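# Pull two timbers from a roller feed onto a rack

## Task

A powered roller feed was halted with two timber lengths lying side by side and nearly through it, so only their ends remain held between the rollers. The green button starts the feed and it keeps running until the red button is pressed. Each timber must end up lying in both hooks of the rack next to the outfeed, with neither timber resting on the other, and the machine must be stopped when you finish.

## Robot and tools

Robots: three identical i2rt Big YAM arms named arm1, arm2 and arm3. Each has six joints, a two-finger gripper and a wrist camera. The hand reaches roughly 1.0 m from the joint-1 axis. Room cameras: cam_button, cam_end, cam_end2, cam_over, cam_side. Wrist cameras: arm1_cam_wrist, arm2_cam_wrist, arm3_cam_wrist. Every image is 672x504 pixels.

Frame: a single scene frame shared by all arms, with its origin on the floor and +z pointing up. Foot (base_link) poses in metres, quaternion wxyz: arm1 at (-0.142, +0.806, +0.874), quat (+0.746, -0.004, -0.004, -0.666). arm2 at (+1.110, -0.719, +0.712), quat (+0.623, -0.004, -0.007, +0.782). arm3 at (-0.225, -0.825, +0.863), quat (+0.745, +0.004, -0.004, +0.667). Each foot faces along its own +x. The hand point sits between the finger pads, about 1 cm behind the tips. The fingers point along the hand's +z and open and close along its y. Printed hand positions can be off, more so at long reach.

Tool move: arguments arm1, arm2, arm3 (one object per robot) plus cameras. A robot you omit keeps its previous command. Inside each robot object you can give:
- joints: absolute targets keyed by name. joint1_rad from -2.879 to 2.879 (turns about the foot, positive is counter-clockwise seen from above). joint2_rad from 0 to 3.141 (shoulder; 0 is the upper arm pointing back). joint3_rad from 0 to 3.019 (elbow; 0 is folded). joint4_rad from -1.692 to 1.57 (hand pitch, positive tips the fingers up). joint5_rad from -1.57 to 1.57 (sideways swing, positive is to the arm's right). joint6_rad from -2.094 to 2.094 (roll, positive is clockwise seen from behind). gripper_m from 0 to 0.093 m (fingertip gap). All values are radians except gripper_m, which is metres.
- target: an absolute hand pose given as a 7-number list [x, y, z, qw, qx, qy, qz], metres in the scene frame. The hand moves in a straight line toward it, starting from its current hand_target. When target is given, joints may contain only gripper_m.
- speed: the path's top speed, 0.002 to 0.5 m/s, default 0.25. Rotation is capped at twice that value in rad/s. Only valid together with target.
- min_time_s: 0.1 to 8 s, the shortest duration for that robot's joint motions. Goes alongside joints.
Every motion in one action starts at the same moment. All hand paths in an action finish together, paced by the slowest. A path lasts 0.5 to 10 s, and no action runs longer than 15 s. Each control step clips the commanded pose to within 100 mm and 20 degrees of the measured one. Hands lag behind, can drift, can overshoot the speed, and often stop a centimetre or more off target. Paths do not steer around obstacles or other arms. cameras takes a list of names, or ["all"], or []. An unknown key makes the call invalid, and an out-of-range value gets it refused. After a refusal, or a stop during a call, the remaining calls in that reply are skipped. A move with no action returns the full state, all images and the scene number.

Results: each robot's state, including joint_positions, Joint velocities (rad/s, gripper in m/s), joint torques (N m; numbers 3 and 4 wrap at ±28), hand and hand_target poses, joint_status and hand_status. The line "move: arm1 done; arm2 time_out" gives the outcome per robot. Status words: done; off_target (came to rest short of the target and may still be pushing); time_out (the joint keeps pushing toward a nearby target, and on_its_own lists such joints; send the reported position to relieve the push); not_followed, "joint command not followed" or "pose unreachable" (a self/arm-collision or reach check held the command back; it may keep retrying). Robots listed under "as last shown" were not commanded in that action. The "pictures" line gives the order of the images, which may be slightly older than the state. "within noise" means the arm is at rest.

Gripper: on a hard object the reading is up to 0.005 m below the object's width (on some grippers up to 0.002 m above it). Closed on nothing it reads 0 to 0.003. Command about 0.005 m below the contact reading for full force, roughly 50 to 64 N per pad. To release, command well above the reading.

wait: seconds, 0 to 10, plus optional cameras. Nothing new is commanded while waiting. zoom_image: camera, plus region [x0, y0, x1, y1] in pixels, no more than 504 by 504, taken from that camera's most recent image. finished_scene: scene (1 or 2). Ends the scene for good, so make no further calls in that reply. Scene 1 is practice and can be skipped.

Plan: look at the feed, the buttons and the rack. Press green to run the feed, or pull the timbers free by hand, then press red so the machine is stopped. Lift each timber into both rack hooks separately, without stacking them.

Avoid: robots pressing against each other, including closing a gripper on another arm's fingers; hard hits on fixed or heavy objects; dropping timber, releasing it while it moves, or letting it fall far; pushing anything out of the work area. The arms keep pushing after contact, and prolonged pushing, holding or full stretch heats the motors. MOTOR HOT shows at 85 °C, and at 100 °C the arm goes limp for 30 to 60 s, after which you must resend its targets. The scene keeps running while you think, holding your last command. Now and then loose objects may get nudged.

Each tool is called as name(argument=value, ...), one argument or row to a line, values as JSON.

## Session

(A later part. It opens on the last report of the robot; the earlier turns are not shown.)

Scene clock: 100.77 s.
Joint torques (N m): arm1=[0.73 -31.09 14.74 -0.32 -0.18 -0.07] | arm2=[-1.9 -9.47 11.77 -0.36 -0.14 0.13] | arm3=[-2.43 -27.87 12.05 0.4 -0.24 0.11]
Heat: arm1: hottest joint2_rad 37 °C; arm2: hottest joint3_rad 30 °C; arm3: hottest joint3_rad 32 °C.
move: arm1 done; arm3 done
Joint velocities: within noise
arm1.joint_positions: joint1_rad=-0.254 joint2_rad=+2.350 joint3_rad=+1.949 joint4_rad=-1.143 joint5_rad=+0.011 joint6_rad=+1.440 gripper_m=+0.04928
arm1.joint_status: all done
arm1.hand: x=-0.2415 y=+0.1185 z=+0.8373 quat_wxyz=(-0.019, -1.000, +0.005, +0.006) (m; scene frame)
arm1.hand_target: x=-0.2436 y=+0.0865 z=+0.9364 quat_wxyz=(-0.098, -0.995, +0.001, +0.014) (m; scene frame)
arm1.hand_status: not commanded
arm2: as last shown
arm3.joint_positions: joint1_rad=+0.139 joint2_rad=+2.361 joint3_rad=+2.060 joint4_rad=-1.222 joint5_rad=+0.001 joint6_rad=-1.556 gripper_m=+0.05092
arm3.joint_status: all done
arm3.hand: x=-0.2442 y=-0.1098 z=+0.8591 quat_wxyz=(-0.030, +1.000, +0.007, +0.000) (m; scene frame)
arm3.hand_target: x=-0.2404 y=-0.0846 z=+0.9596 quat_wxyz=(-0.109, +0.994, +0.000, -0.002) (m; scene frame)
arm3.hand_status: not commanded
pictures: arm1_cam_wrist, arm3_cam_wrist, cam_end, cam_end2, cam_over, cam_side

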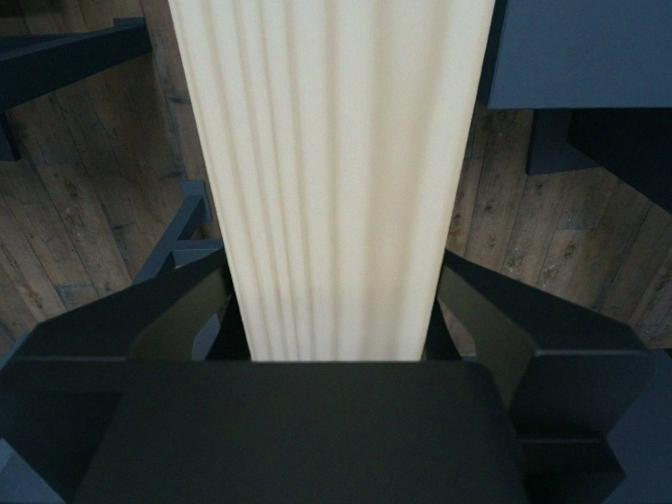

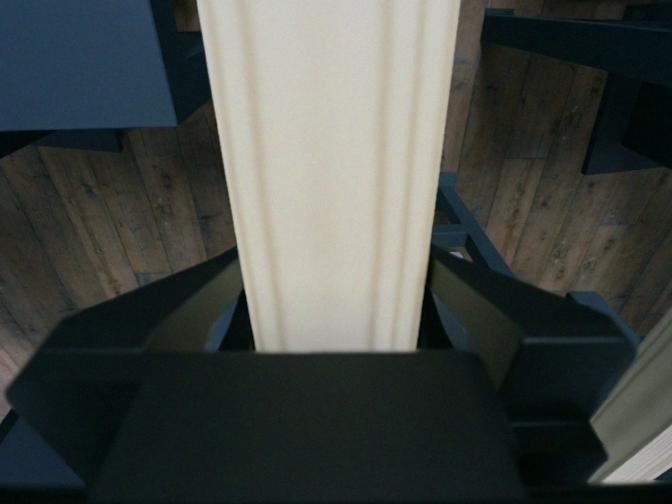

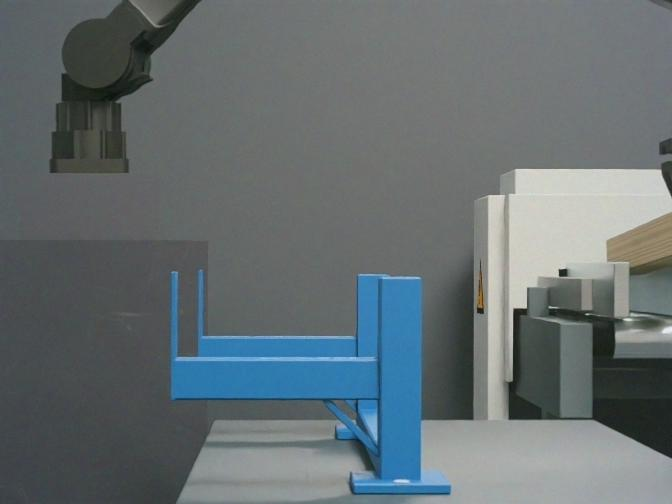

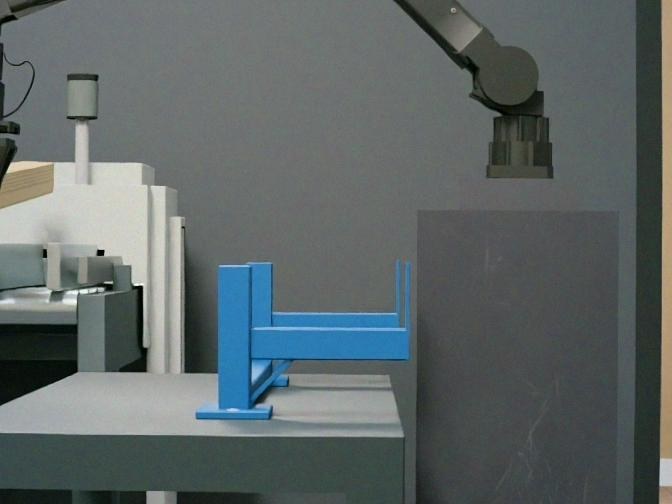

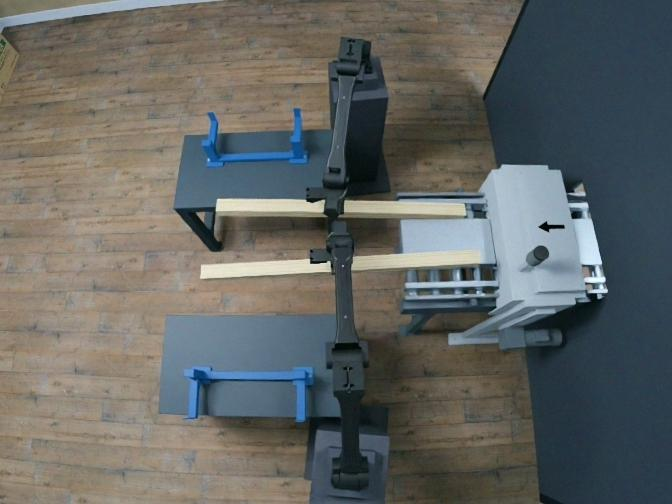

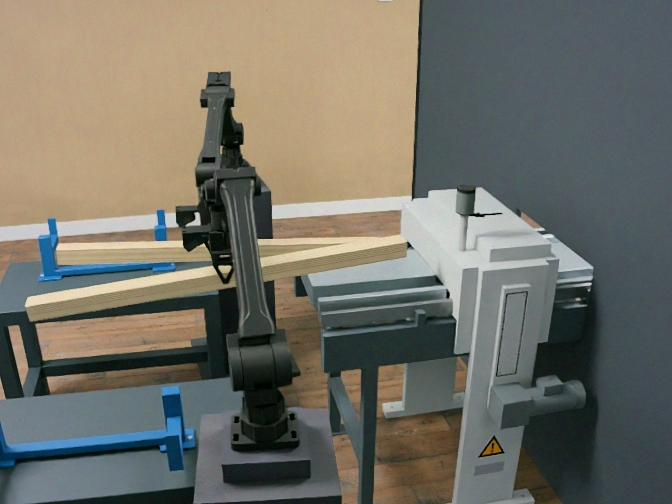

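move(
  arm1={"joints":{"joint2_rad":2.17,"joint1_rad":-0.31,"joint6_rad":1.385},"min_time_s":1.0},
  arm3={"joints":{"joint2_rad":2.21,"joint1_rad":0.2,"joint6_rad":-1.49},"min_time_s":1.0},
)

move(
  arm1={"joints":{"joint1_rad":-1.165,"joint6_rad":0.51},"min_time_s":3},
  arm3={"joints":{"joint1_rad":1.034,"joint6_rad":-0.635},"min_time_s":3},
  cameras=["cam_over","cam_side","cam_end","cam_end2","arm1_cam_wrist","arm3_cam_wrist"],
)

Scene clock: 181.13 s.
Joint torques (N m): arm1=[1.32 -30.51 15.23 0.03 -0.22 -0.01] | arm2=[-1.9 -9.47 11.77 -0.38 -0.14 0.13] | arm3=[-2.78 -28.51 12.22 0.54 -0.29 0.12]
Heat: arm1: hottest joint2_rad 40 °C; arm2: hottest joint3_rad 37 °C; arm3: hottest joint2_rad 45 °C.
move: arm1 done; arm3 done
Joint velocities: within noise
arm1.joint_positions: joint1_rad=-0.312 joint2_rad=+2.279 joint3_rad=+1.949 joint4_rad=-1.147 joint5_rad=+0.012 joint6_rad=+1.391 gripper_m=+0.04928
arm1.joint_status: all done
arm1.hand: x=-0.2834 y=+0.1164 z=+0.8853 quat_wxyz=(-0.051, -0.999, +0.010, +0.014) (m; scene frame)
arm1.hand_target: x=-0.2862 y=+0.0908 z=+0.9859 quat_wxyz=(-0.131, -0.991, +0.006, +0.026) (m; scene frame)
arm1.hand_status: not commanded
arm2: as last shown
arm3.joint_positions: joint1_rad=+0.205 joint2_rad=+2.328 joint3_rad=+2.060 joint4_rad=-1.224 joint5_rad=+0.002 joint6_rad=-1.500 gripper_m=+0.05092
arm3.joint_status: all done
arm3.hand: x=-0.2919 y=-0.1091 z=+0.8824 quat_wxyz=(-0.046, +0.999, +0.012, -0.002) (m; scene frame)
arm3.hand_target: x=-0.2910 y=-0.0866 z=+0.9880 quat_wxyz=(-0.128, +0.992, +0.005, -0.011) (m; scene frame)
arm3.hand_status: not commanded
pictures: none

Scene clock: 185.30 s.
Joint torques (N m): arm1=[0.91 -30.33 15.17 0.03 -0.26 -0.04] | arm2=[-1.9 -9.47 11.77 -0.38 -0.14 0.13] | arm3=[-2.14 -28.51 12.22 0.66 -0.2 0.12]
Heat: arm1: hottest joint2_rad 39 °C; arm2: hottest joint3_rad 37 °C; arm3: hottest joint2_rad 44 °C.
move: arm1 done; arm3 done
Joint velocities: within noise
arm1.joint_positions: joint1_rad=-1.171 joint2_rad=+2.279 joint3_rad=+1.949 joint4_rad=-1.147 joint5_rad=+0.011 joint6_rad=+0.514 gripper_m=+0.04927
arm1.joint_status: all done
arm1.hand: x=-0.7567 y=+0.4628 z=+0.8807 quat_wxyz=(-0.024, -0.999, +0.001, +0.043) (m; scene frame)
arm1.hand_target: x=-0.7775 y=+0.4460 z=+0.9811 quat_wxyz=(-0.067, -0.991, -0.003, +0.112) (m; scene frame)
arm1.hand_status: not commanded
arm2: as last shown
arm3.joint_positions: joint1_rad=+1.039 joint2_rad=+2.328 joint3_rad=+2.060 joint4_rad=-1.226 joint5_rad=+0.000 joint6_rad=-0.642 gripper_m=+0.05092
arm3.joint_status: all done
arm3.hand: x=-0.7998 y=-0.3941 z=+0.8785 quat_wxyz=(-0.029, +0.999, +0.000, -0.031) (m; scene frame)
arm3.hand_target: x=-0.8172 y=-0.3782 z=+0.9841 quat_wxyz=(-0.079, +0.992, -0.005, -0.098) (m; scene frame)
arm3.hand_status: not commanded
pictures: arm1_cam_wrist, arm3_cam_wrist, cam_end, cam_end2, cam_over, cam_side

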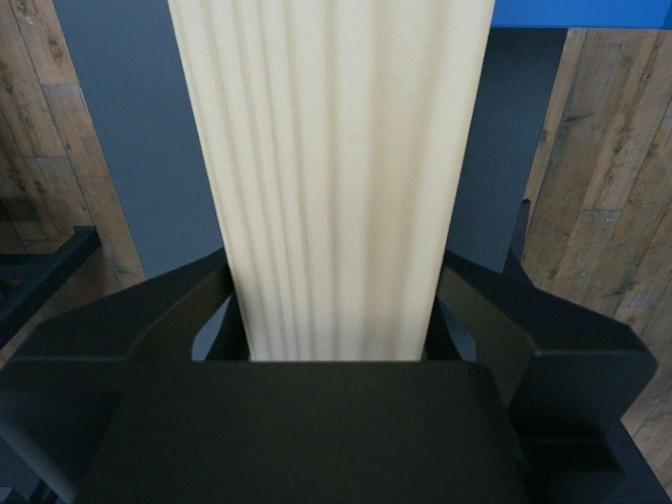

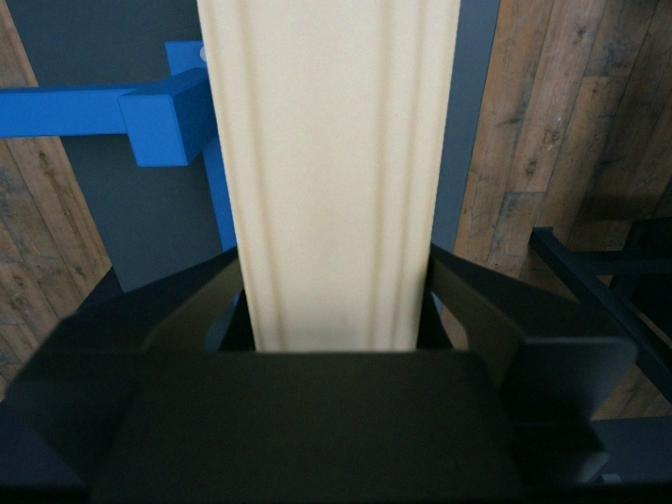

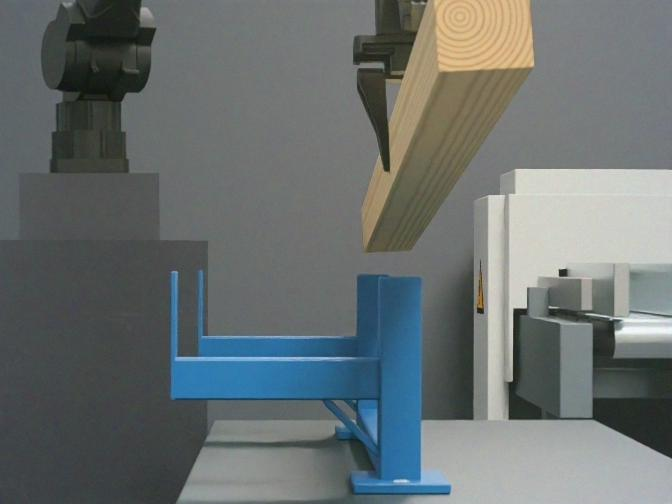

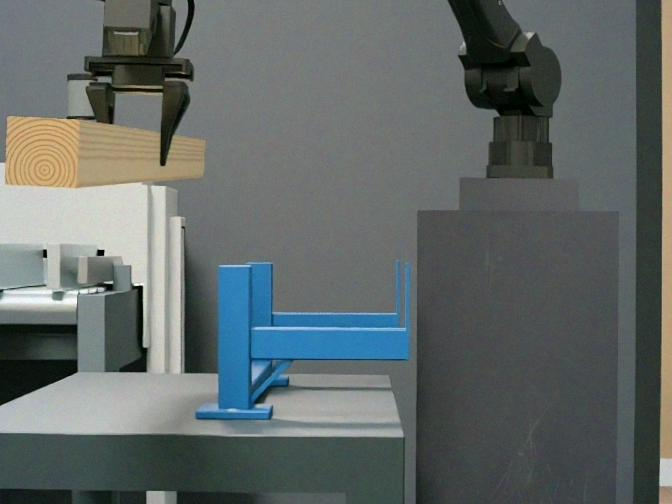

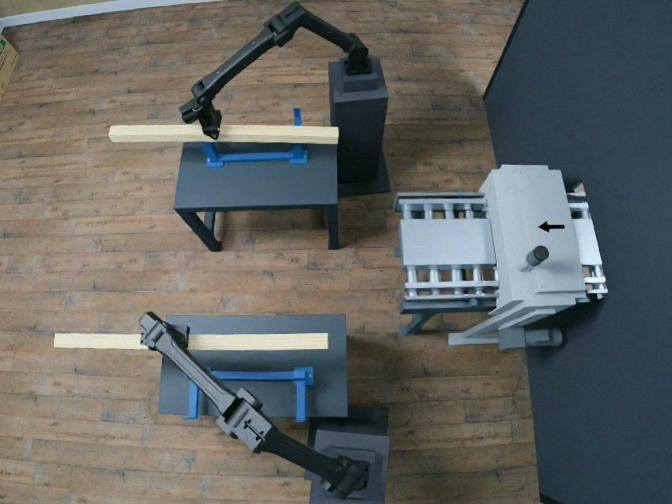

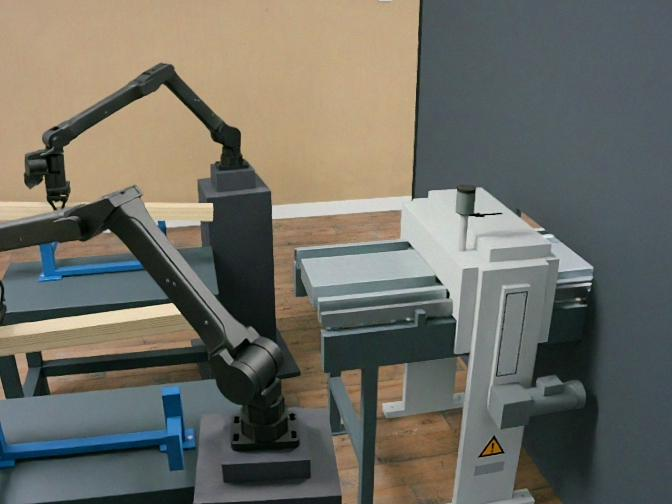

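move(
  arm1={"target":[-0.63,0.53,0.945,0,0.9997,0,-0.026],"speed":0.15},
  arm3={"target":[-0.605,-0.53,0.94,0,0.996,0,-0.087],"speed":0.15},
  cameras=["cam_over","cam_side","cam_end","cam_end2","arm1_cam_wrist","arm3_cam_wrist"],
)

Scene clock: 211.97 s.
Joint torques (N m): arm1=[1.73 -23.82 11.36 -0.14 0.02 0.03] | arm2=[-1.9 -9.47 11.75 -0.36 -0.14 0.13] | arm3=[-2.61 -17.08 9.8 1.01 -0.54 -0.09]
Heat: arm1: hottest joint2_rad 38 °C; arm2: hottest joint3_rad 38 °C; arm3: hottest joint2_rad 41 °C.
move: arm1 off_target; arm3 off_target
Joint velocities: within noise
arm1.joint_positions: joint1_rad=-1.166 joint2_rad=+1.963 joint3_rad=+1.422 joint4_rad=-1.104 joint5_rad=+0.036 joint6_rad=+0.523 gripper_m=+0.04926
arm1.joint_status: not commanded
arm1.hand: x=-0.6128 y=+0.5459 z=+0.8868 quat_wxyz=(+0.028, -0.999, +0.002, -0.024) (m; scene frame)
arm1.hand_target: x=-0.6278 y=+0.5313 z=+0.9439 quat_wxyz=(+0.000, -1.000, +0.000, +0.026) (m; scene frame)
arm1.hand_status: off_target (0.063 m and 6.6 deg from the pose sent, 0.157 m and 3.4 deg at the start; pose on its path clipped on 4 of 79 steps)
arm2: as last shown
arm3.joint_positions: joint1_rad=+0.986 joint2_rad=+1.715 joint3_rad=+1.089 joint4_rad=-0.948 joint5_rad=-0.111 joint6_rad=-0.685 gripper_m=+0.05092
arm3.joint_status: not commanded
arm3.hand: x=-0.5843 y=-0.5499 z=+0.8910 quat_wxyz=(+0.037, +0.999, -0.005, -0.034) (m; scene frame)
arm3.hand_target: x=-0.6030 y=-0.5316 z=+0.9396 quat_wxyz=(+0.000, +0.996, +0.000, -0.086) (m; scene frame)
arm3.hand_status: off_target (0.057 m and 7.4 deg from the pose sent, 0.245 m and 7.3 deg at the start; pose on its path clipped on 24 of 79 steps)
pictures: arm1_cam_wrist, arm3_cam_wrist, cam_end, cam_end2, cam_over, cam_side

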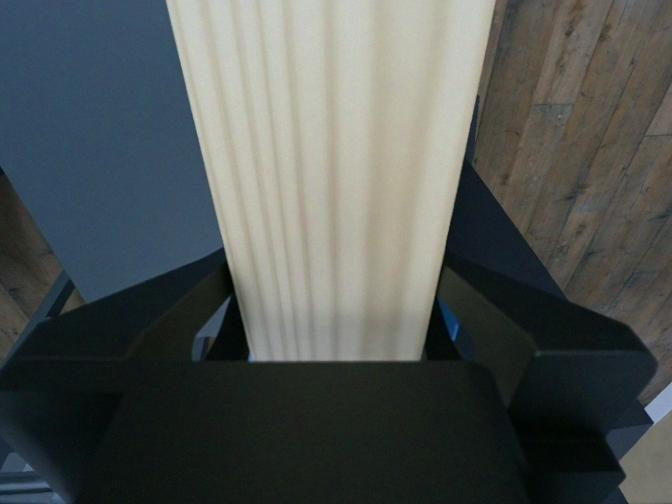

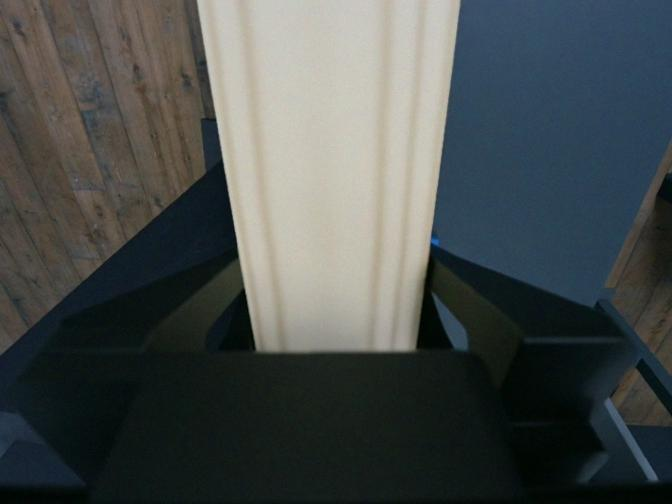

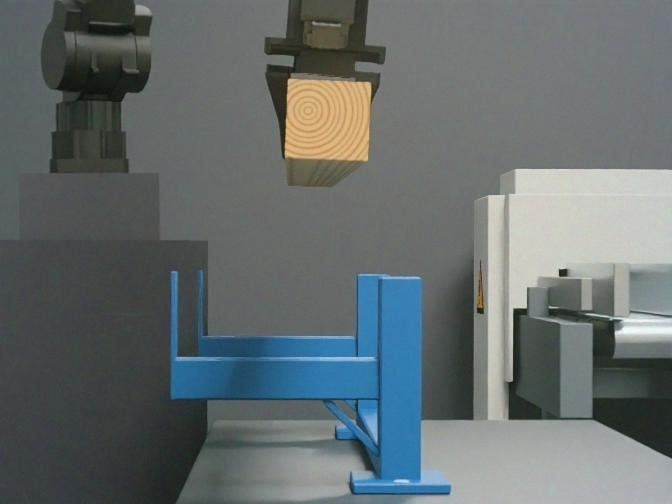

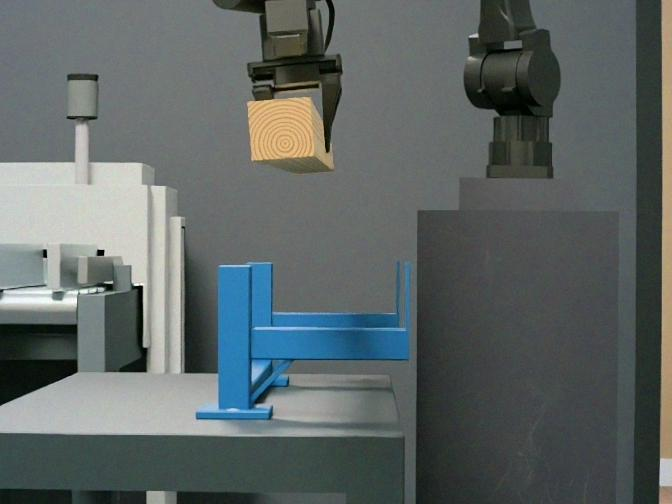

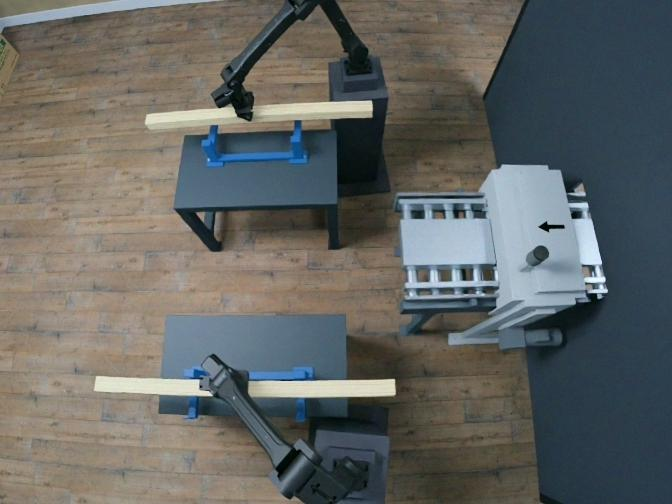

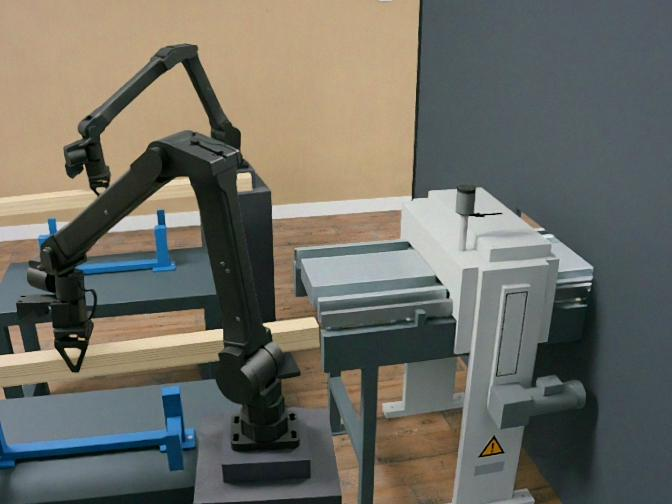

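move(
  arm1={"target":[-0.628,0.563,0.92,0,0.9997,0,-0.026],"speed":0.15},
  arm3={"target":[-0.605,-0.572,0.91,0,0.996,0,-0.087],"speed":0.15},
)

move(
  arm1={"target":[-0.628,0.563,0.825,0,0.9997,0,-0.026],"speed":0.15},
  arm3={"target":[-0.605,-0.572,0.80,0,0.996,0,-0.087],"speed":0.15},
  cameras=["cam_over","cam_side","cam_end","cam_end2"],
)

Scene clock: 239.37 s.
Joint torques (N m): arm1=[-0.03 -22.77 10.88 -0.12 -0.11 -0.07] | arm2=[-1.9 -9.47 11.75 -0.38 -0.14 0.13] | arm3=[-1.96 -15.85 9.35 0.84 -0.42 0.1]
Heat: arm1: hottest joint2_rad 42 °C; arm2: hottest joint3_rad 39 °C; arm3: hottest joint3_rad 40 °C.
move: arm1 off_target; arm3 off_target
Joint velocities: within noise
arm1.joint_positions: joint1_rad=-1.205 joint2_rad=+1.947 joint3_rad=+1.332 joint4_rad=-1.025 joint5_rad=+0.038 joint6_rad=+0.484 gripper_m=+0.04925
arm1.joint_status: not commanded
arm1.hand: x=-0.6057 y=+0.5736 z=+0.8662 quat_wxyz=(+0.027, -0.999, +0.002, -0.022) (m; scene frame)
arm1.hand_target: x=-0.6260 y=+0.5640 z=+0.9190 quat_wxyz=(+0.000, -1.000, +0.000, +0.026) (m; scene frame)
arm1.hand_status: off_target (0.059 m and 6.3 deg from the pose sent, 0.040 m and 6.6 deg at the start)
arm2: as last shown
arm3.joint_positions: joint1_rad=+1.053 joint2_rad=+1.689 joint3_rad=+0.974 joint4_rad=-0.844 joint5_rad=-0.107 joint6_rad=-0.628 gripper_m=+0.05092
arm3.joint_status: not commanded
arm3.hand: x=-0.5795 y=-0.5893 z=+0.8668 quat_wxyz=(+0.033, +0.999, +0.000, -0.036) (m; scene frame)
arm3.hand_target: x=-0.6033 y=-0.5732 z=+0.9100 quat_wxyz=(+0.000, +0.996, +0.000, -0.087) (m; scene frame)
arm3.hand_status: off_target (0.053 m and 7.0 deg from the pose sent, 0.036 m and 7.4 deg at the start)
pictures: none

Scene clock: 241.00 s.
Joint torques (N m): arm1=[0.21 -21.42 9.58 -0.05 -0.11 -0.05] | arm2=[-1.96 -9.47 11.77 -0.38 -0.14 0.13] | arm3=[-1.79 -14.86 7.23 1.07 -0.47 0.11]
Heat: arm1: hottest joint2_rad 41 °C; arm2: hottest joint3_rad 39 °C; arm3: hottest joint3_rad 39 °C.
move: arm1 off_target; arm3 off_target
Joint velocities: within noise
arm1.joint_positions: joint1_rad=-1.205 joint2_rad=+2.068 joint3_rad=+1.261 joint4_rad=-0.813 joint5_rad=+0.038 joint6_rad=+0.481 gripper_m=+0.04925
arm1.joint_status: not commanded
arm1.hand: x=-0.6015 y=+0.5748 z=+0.7837 quat_wxyz=(+0.022, -1.000, +0.001, -0.013) (m; scene frame)
arm1.hand_target: x=-0.6266 y=+0.5637 z=+0.8248 quat_wxyz=(+0.000, -1.000, +0.000, +0.026) (m; scene frame)
arm1.hand_status: off_target (0.050 m and 5.2 deg from the pose sent, 0.048 m and 6.3 deg at the start)
arm2: as last shown
arm3.joint_positions: joint1_rad=+1.053 joint2_rad=+1.879 joint3_rad=+0.897 joint4_rad=-0.548 joint5_rad=-0.106 joint6_rad=-0.627 gripper_m=+0.05092
arm3.joint_status: not commanded
arm3.hand: x=-0.5777 y=-0.5892 z=+0.7715 quat_wxyz=(+0.025, +0.999, +0.000, -0.047) (m; scene frame)
arm3.hand_target: x=-0.6039 y=-0.5727 z=+0.8004 quat_wxyz=(+0.000, +0.996, +0.000, -0.087) (m; scene frame)
arm3.hand_status: off_target (0.043 m and 5.4 deg from the pose sent, 0.074 m and 7.0 deg at the start)
pictures: cam_end, cam_end2, cam_over, cam_side

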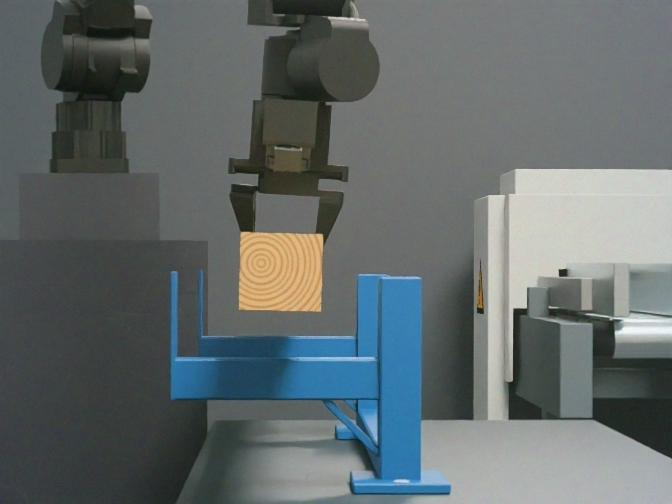

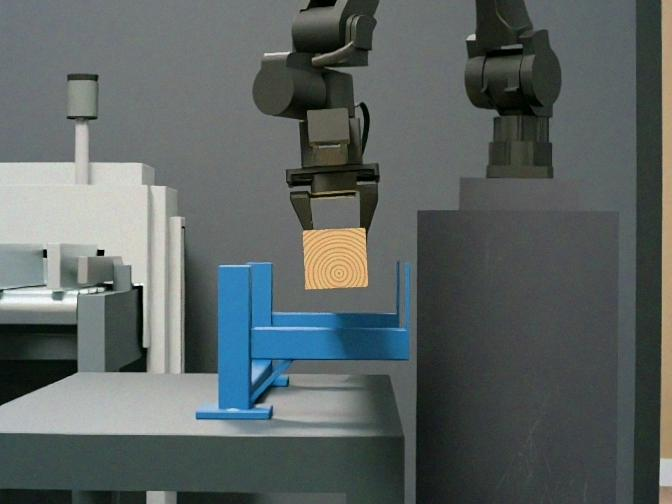

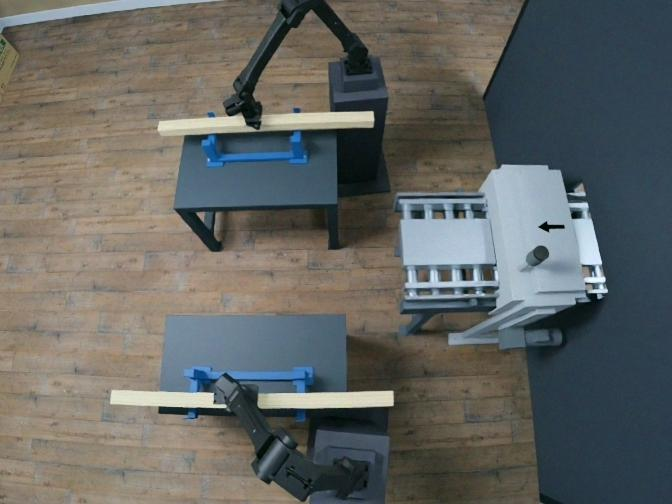

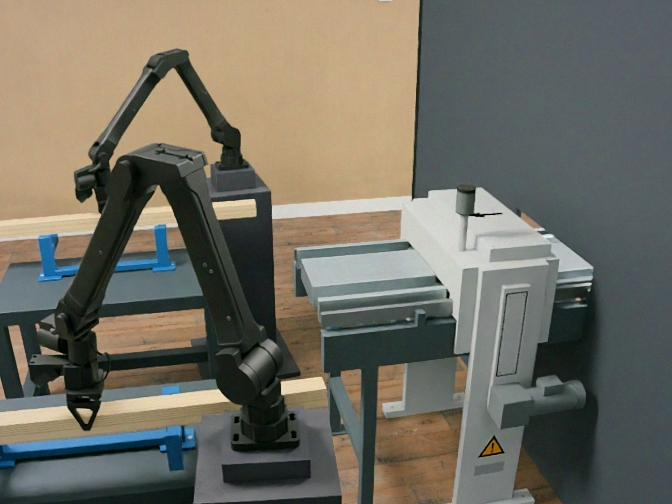

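move(
  arm1={"target":[-0.628,0.563,0.768,0,0.9997,0,-0.026],"speed":0.09},
  arm3={"target":[-0.605,-0.572,0.75,0,0.996,0,-0.087],"speed":0.09},
  cameras=["cam_over","cam_side","cam_end","cam_end2"],
)

Scene clock: 254.83 s.
Joint torques (N m): arm1=[0.15 -20.31 7.92 0.32 0.04 -0.03] | arm2=[-1.96 -9.47 11.77 -0.38 -0.14 0.13] | arm3=[-1.67 -14.92 5.81 1.25 -0.41 0.11]
Heat: arm1: hottest joint2_rad 38 °C; arm2: hottest joint3_rad 39 °C; arm3: hottest joint3_rad 38 °C.
move: arm1 off_target; arm3 off_target
Joint velocities: within noise
arm1.joint_positions: joint1_rad=-1.206 joint2_rad=+2.153 joint3_rad=+1.260 joint4_rad=-0.704 joint5_rad=+0.034 joint6_rad=+0.477 gripper_m=+0.04922
arm1.joint_status: not commanded
arm1.hand: x=-0.6064 y=+0.5711 z=+0.7402 quat_wxyz=(+0.015, -1.000, -0.001, -0.004) (m; scene frame)
arm1.hand_target: x=-0.6273 y=+0.5634 z=+0.7680 quat_wxyz=(+0.000, -1.000, +0.000, +0.026) (m; scene frame)
arm1.hand_status: off_target (0.036 m and 3.8 deg from the pose sent, 0.033 m and 5.2 deg at the start)
arm2: as last shown
arm3.joint_positions: joint1_rad=+1.053 joint2_rad=+1.994 joint3_rad=+0.897 joint4_rad=-0.421 joint5_rad=-0.106 joint6_rad=-0.626 gripper_m=+0.05092
arm3.joint_status: not commanded
arm3.hand: x=-0.5801 y=-0.5868 z=+0.7267 quat_wxyz=(+0.021, +0.998, +0.000, -0.052) (m; scene frame)
arm3.hand_target: x=-0.6043 y=-0.5725 z=+0.7503 quat_wxyz=(+0.000, +0.996, +0.000, -0.087) (m; scene frame)
arm3.hand_status: off_target (0.037 m and 4.7 deg from the pose sent, 0.039 m and 5.4 deg at the start)
pictures: cam_end, cam_end2, cam_over, cam_side

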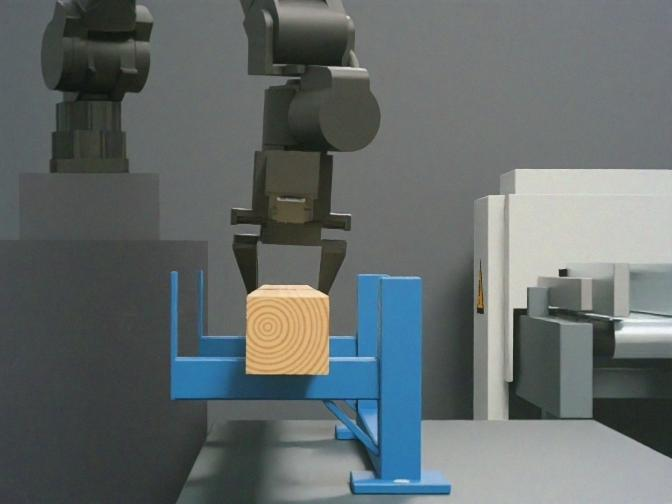

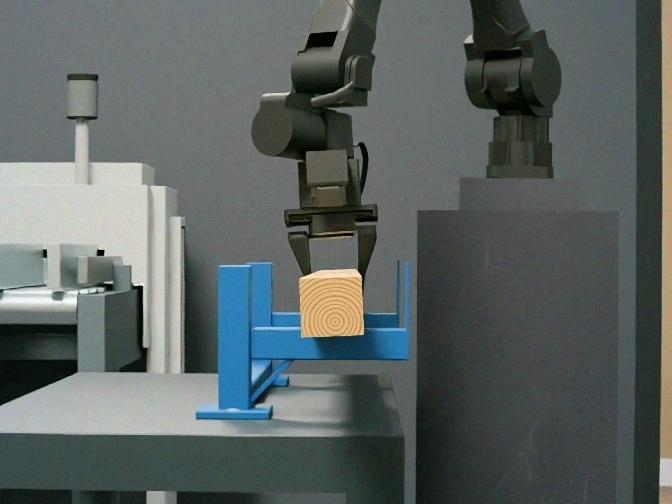

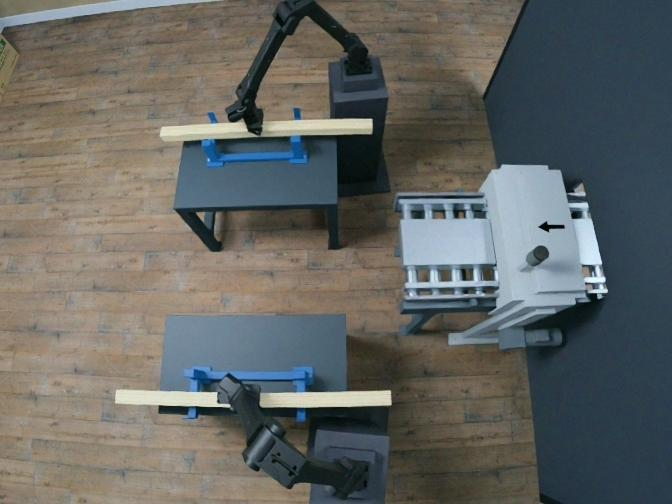

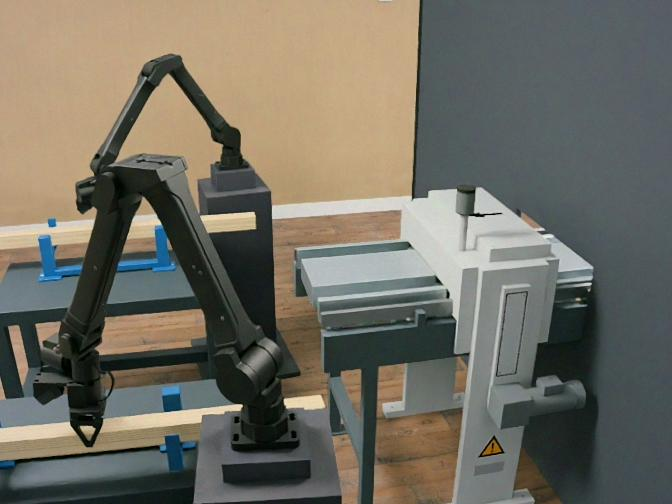

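move(
  arm1={"target":[-0.626,0.563,0.738,0,0.9997,0,-0.02],"speed":0.08},
  arm3={"target":[-0.603,-0.572,0.722,0,0.996,0,-0.08],"speed":0.08},
  cameras=["cam_end","cam_end2","cam_over"],
)

Scene clock: 261.53 s.
Joint torques (N m): arm1=[0.15 -16.21 8.31 1.89 -0.07 -0.02] | arm2=[-1.96 -9.47 11.77 -0.38 -0.13 0.13] | arm3=[-1.55 -10.7 6.2 2.52 -0.32 0.1]
Heat: arm1: hottest joint2_rad 37 °C; arm2: hottest joint3_rad 39 °C; arm3: hottest joint3_rad 38 °C.
move: arm1 off_target; arm3 off_target
Joint velocities: within noise
arm1.joint_positions: joint1_rad=-1.206 joint2_rad=+2.157 joint3_rad=+1.260 joint4_rad=-0.695 joint5_rad=+0.032 joint6_rad=+0.474 gripper_m=+0.04922
arm1.joint_status: not commanded
arm1.hand: x=-0.6073 y=+0.5705 z=+0.7381 quat_wxyz=(+0.013, -1.000, -0.002, -0.002) (m; scene frame)
arm1.hand_target: x=-0.6256 y=+0.5634 z=+0.7388 quat_wxyz=(+0.000, -1.000, +0.000, +0.020) (m; scene frame)
arm1.hand_status: off_target (0.020 m and 3.0 deg from the pose sent, 0.021 m and 3.2 deg at the start)
arm2.joint_positions: joint1_rad=-0.033 joint2_rad=+1.317 joint3_rad=+1.097 joint4_rad=-1.407 joint5_rad=-0.014 joint6_rad=-1.373 gripper_m=+0.00051
arm2.joint_status: not commanded
arm2.hand: x=+1.0389 y=-0.3755 z=+0.8965 quat_wxyz=(+0.026, +1.000, -0.003, +0.006) (m; scene frame)
arm2.hand_target: x=+1.0333 y=-0.3611 z=+0.9200 quat_wxyz=(+0.000, +1.000, +0.000, +0.000) (m; scene frame)
arm2.hand_status: not commanded
arm3.joint_positions: joint1_rad=+1.053 joint2_rad=+2.005 joint3_rad=+0.897 joint4_rad=-0.403 joint5_rad=-0.101 joint6_rad=-0.623 gripper_m=+0.05092
arm3.joint_status: not commanded
arm3.hand: x=-0.5810 y=-0.5853 z=+0.7225 quat_wxyz=(+0.017, +0.998, -0.001, -0.053) (m; scene frame)
arm3.hand_target: x=-0.6024 y=-0.5725 z=+0.7233 quat_wxyz=(+0.000, +0.997, +0.000, -0.080) (m; scene frame)
arm3.hand_status: off_target (0.026 m and 3.6 deg from the pose sent, 0.028 m and 4.0 deg at the start)
pictures: cam_end, cam_end2, cam_over

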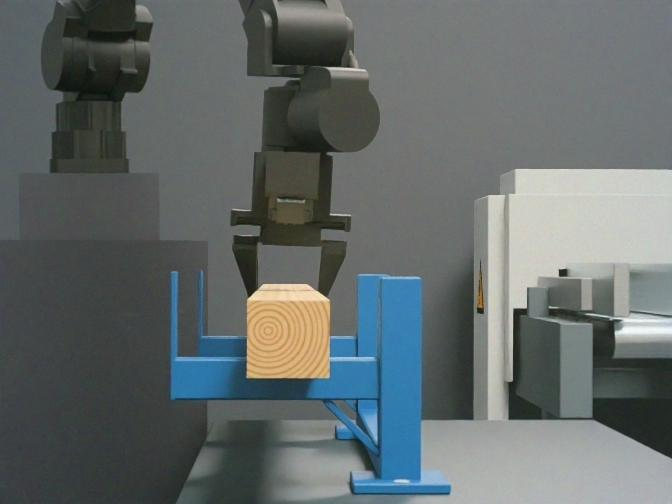

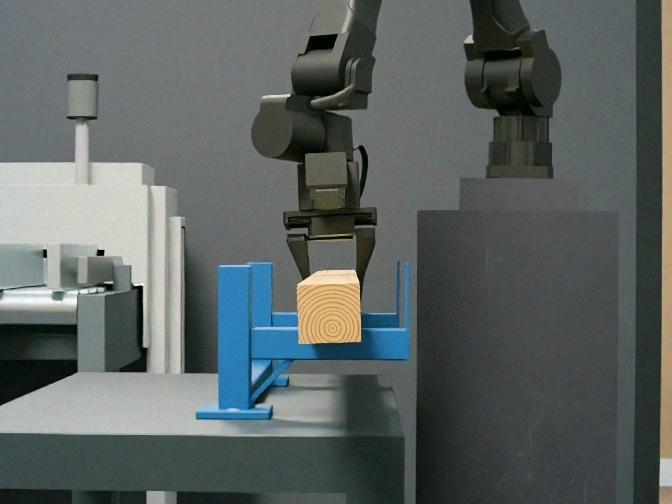

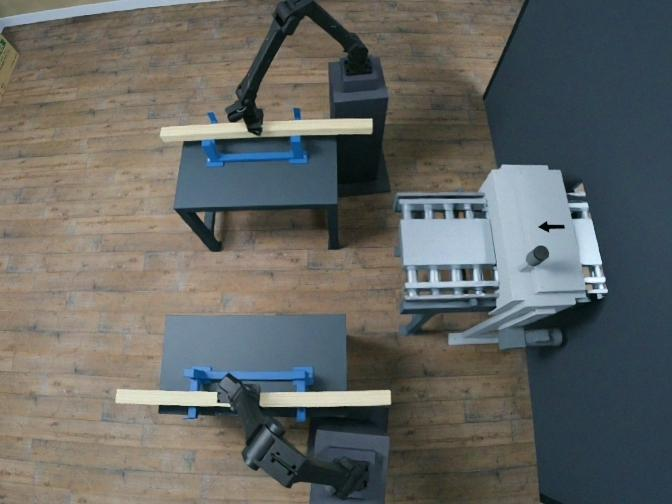

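move(
  arm1={"target":[-0.607,0.565,0.739,0,1,0,0],"speed":0.08,"joints":{"gripper_m":0.062}},
  arm3={"target":[-0.583,-0.578,0.724,0,0.998,0,-0.053],"speed":0.08,"joints":{"gripper_m":0.064}},
)

move(
  arm1={"joints":{"gripper_m":0.09}},
  arm3={"joints":{"gripper_m":0.09}},
  cameras=["cam_end","cam_end2","cam_over","arm1_cam_wrist","arm3_cam_wrist"],
)

Scene clock: 271.57 s.
Joint torques (N m): arm1=[0.79 -17.38 6.04 0.09 -0.13 0.05] | arm2=[-1.9 -9.47 11.77 -0.38 -0.14 0.13] | arm3=[-1.96 -12.04 4.42 0.51 0.2 0.01]
Heat: arm1: hottest joint2_rad 35 °C; arm2: hottest joint3_rad 40 °C; arm3: hottest joint3_rad 36 °C.
move: arm1 done; arm3 done
Joint velocities: within noise
arm1.joint_positions: joint1_rad=-1.206 joint2_rad=+2.157 joint3_rad=+1.257 joint4_rad=-0.674 joint5_rad=+0.015 joint6_rad=+0.475 gripper_m=+0.06195
arm1.joint_status: all done
arm1.hand: x=-0.6087 y=+0.5665 z=+0.7370 quat_wxyz=(+0.001, -1.000, -0.001, +0.001) (m; scene frame)
arm1.hand_target: x=-0.6071 y=+0.5651 z=+0.7389 quat_wxyz=(+0.000, -1.000, +0.000, +0.000) (m; scene frame)
arm1.hand_status: done (0.003 m and 0.3 deg from the pose sent, 0.006 m and 1.5 deg at the start)
arm2: as last shown
arm3.joint_positions: joint1_rad=+1.054 joint2_rad=+2.006 joint3_rad=+0.897 joint4_rad=-0.382 joint5_rad=-0.084 joint6_rad=-0.622 gripper_m=+0.06397
arm3.joint_status: all done
arm3.hand: x=-0.5835 y=-0.5803 z=+0.7222 quat_wxyz=(+0.004, +0.998, -0.001, -0.057) (m; scene frame)
arm3.hand_target: x=-0.5831 y=-0.5780 z=+0.7240 quat_wxyz=(+0.000, +0.999, +0.000, -0.053) (m; scene frame)
arm3.hand_status: done (0.003 m and 0.7 deg from the pose sent, 0.008 m and 2.0 deg at the start)
pictures: none

Scene clock: 272.17 s.
Joint torques (N m): arm1=[0.79 -17.32 6.06 0.08 -0.14 0.06] | arm2=[-1.96 -9.47 11.77 -0.36 -0.14 0.13] | arm3=[-1.96 -12.04 4.42 0.5 -0.08 0.02]
Heat: arm1: hottest joint2_rad 35 °C; arm2: hottest joint3_rad 40 °C; arm3: hottest joint3_rad 36 °C.
move: arm1 done; arm3 done
Joint velocities: within noise
arm1.joint_positions: joint1_rad=-1.206 joint2_rad=+2.157 joint3_rad=+1.257 joint4_rad=-0.674 joint5_rad=+0.014 joint6_rad=+0.475 gripper_m=+0.08982
arm1.joint_status: all done
arm1.hand: x=-0.6087 y=+0.5664 z=+0.7370 quat_wxyz=(+0.001, -1.000, -0.001, +0.001) (m; scene frame)
arm1.hand_target: x=-0.6071 y=+0.5650 z=+0.7389 quat_wxyz=(+0.000, -1.000, +0.000, +0.000) (m; scene frame)
arm1.hand_status: not commanded
arm2: as last shown
arm3.joint_positions: joint1_rad=+1.054 joint2_rad=+2.006 joint3_rad=+0.897 joint4_rad=-0.382 joint5_rad=-0.076 joint6_rad=-0.622 gripper_m=+0.08984
arm3.joint_status: all done
arm3.hand: x=-0.5827 y=-0.5791 z=+0.7221 quat_wxyz=(+0.001, +0.999, -0.001, -0.054) (m; scene frame)
arm3.hand_target: x=-0.5831 y=-0.5780 z=+0.7240 quat_wxyz=(+0.000, +0.999, +0.000, -0.053) (m; scene frame)
arm3.hand_status: not commanded
pictures: arm1_cam_wrist, arm3_cam_wrist, cam_end, cam_end2, cam_over

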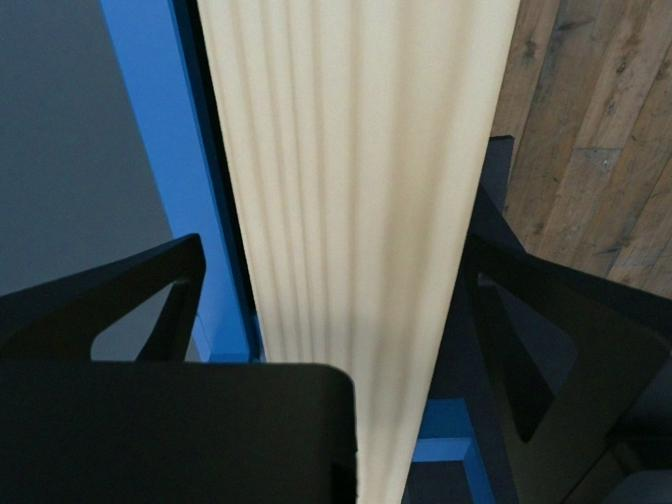

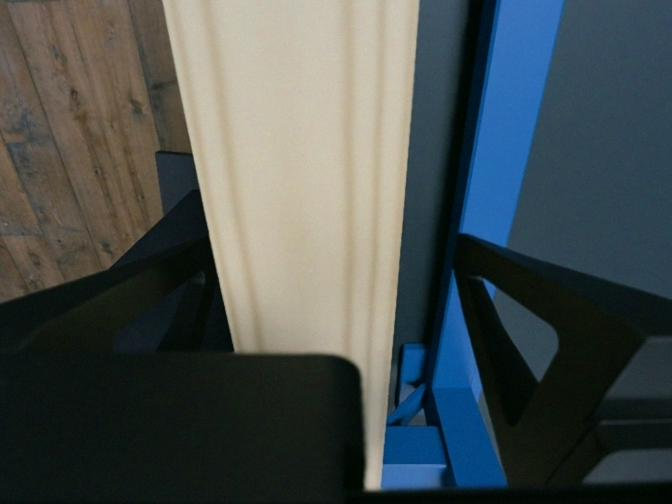

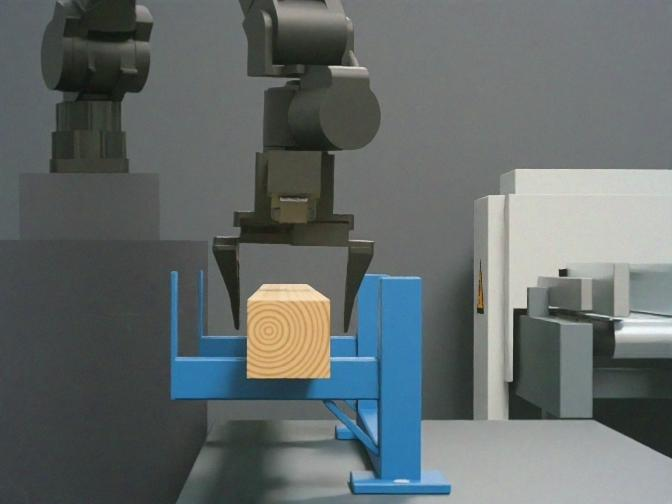

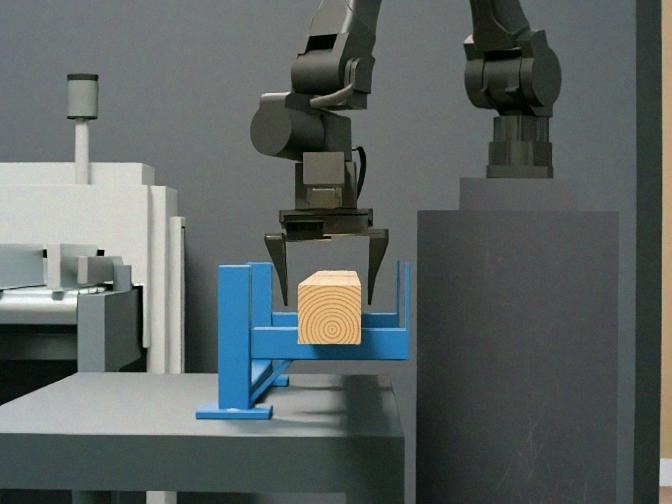

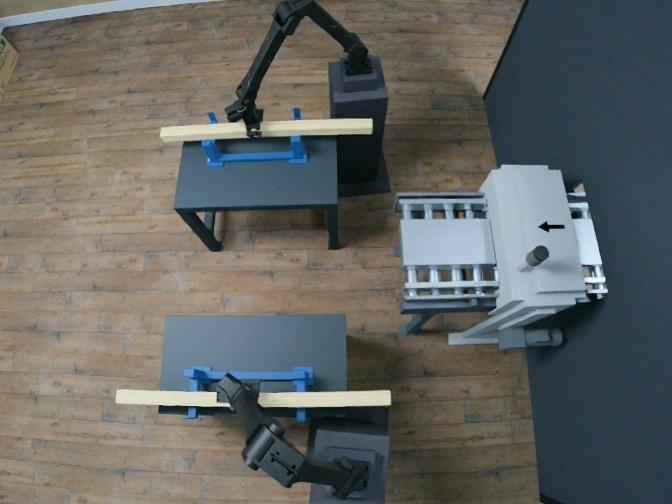

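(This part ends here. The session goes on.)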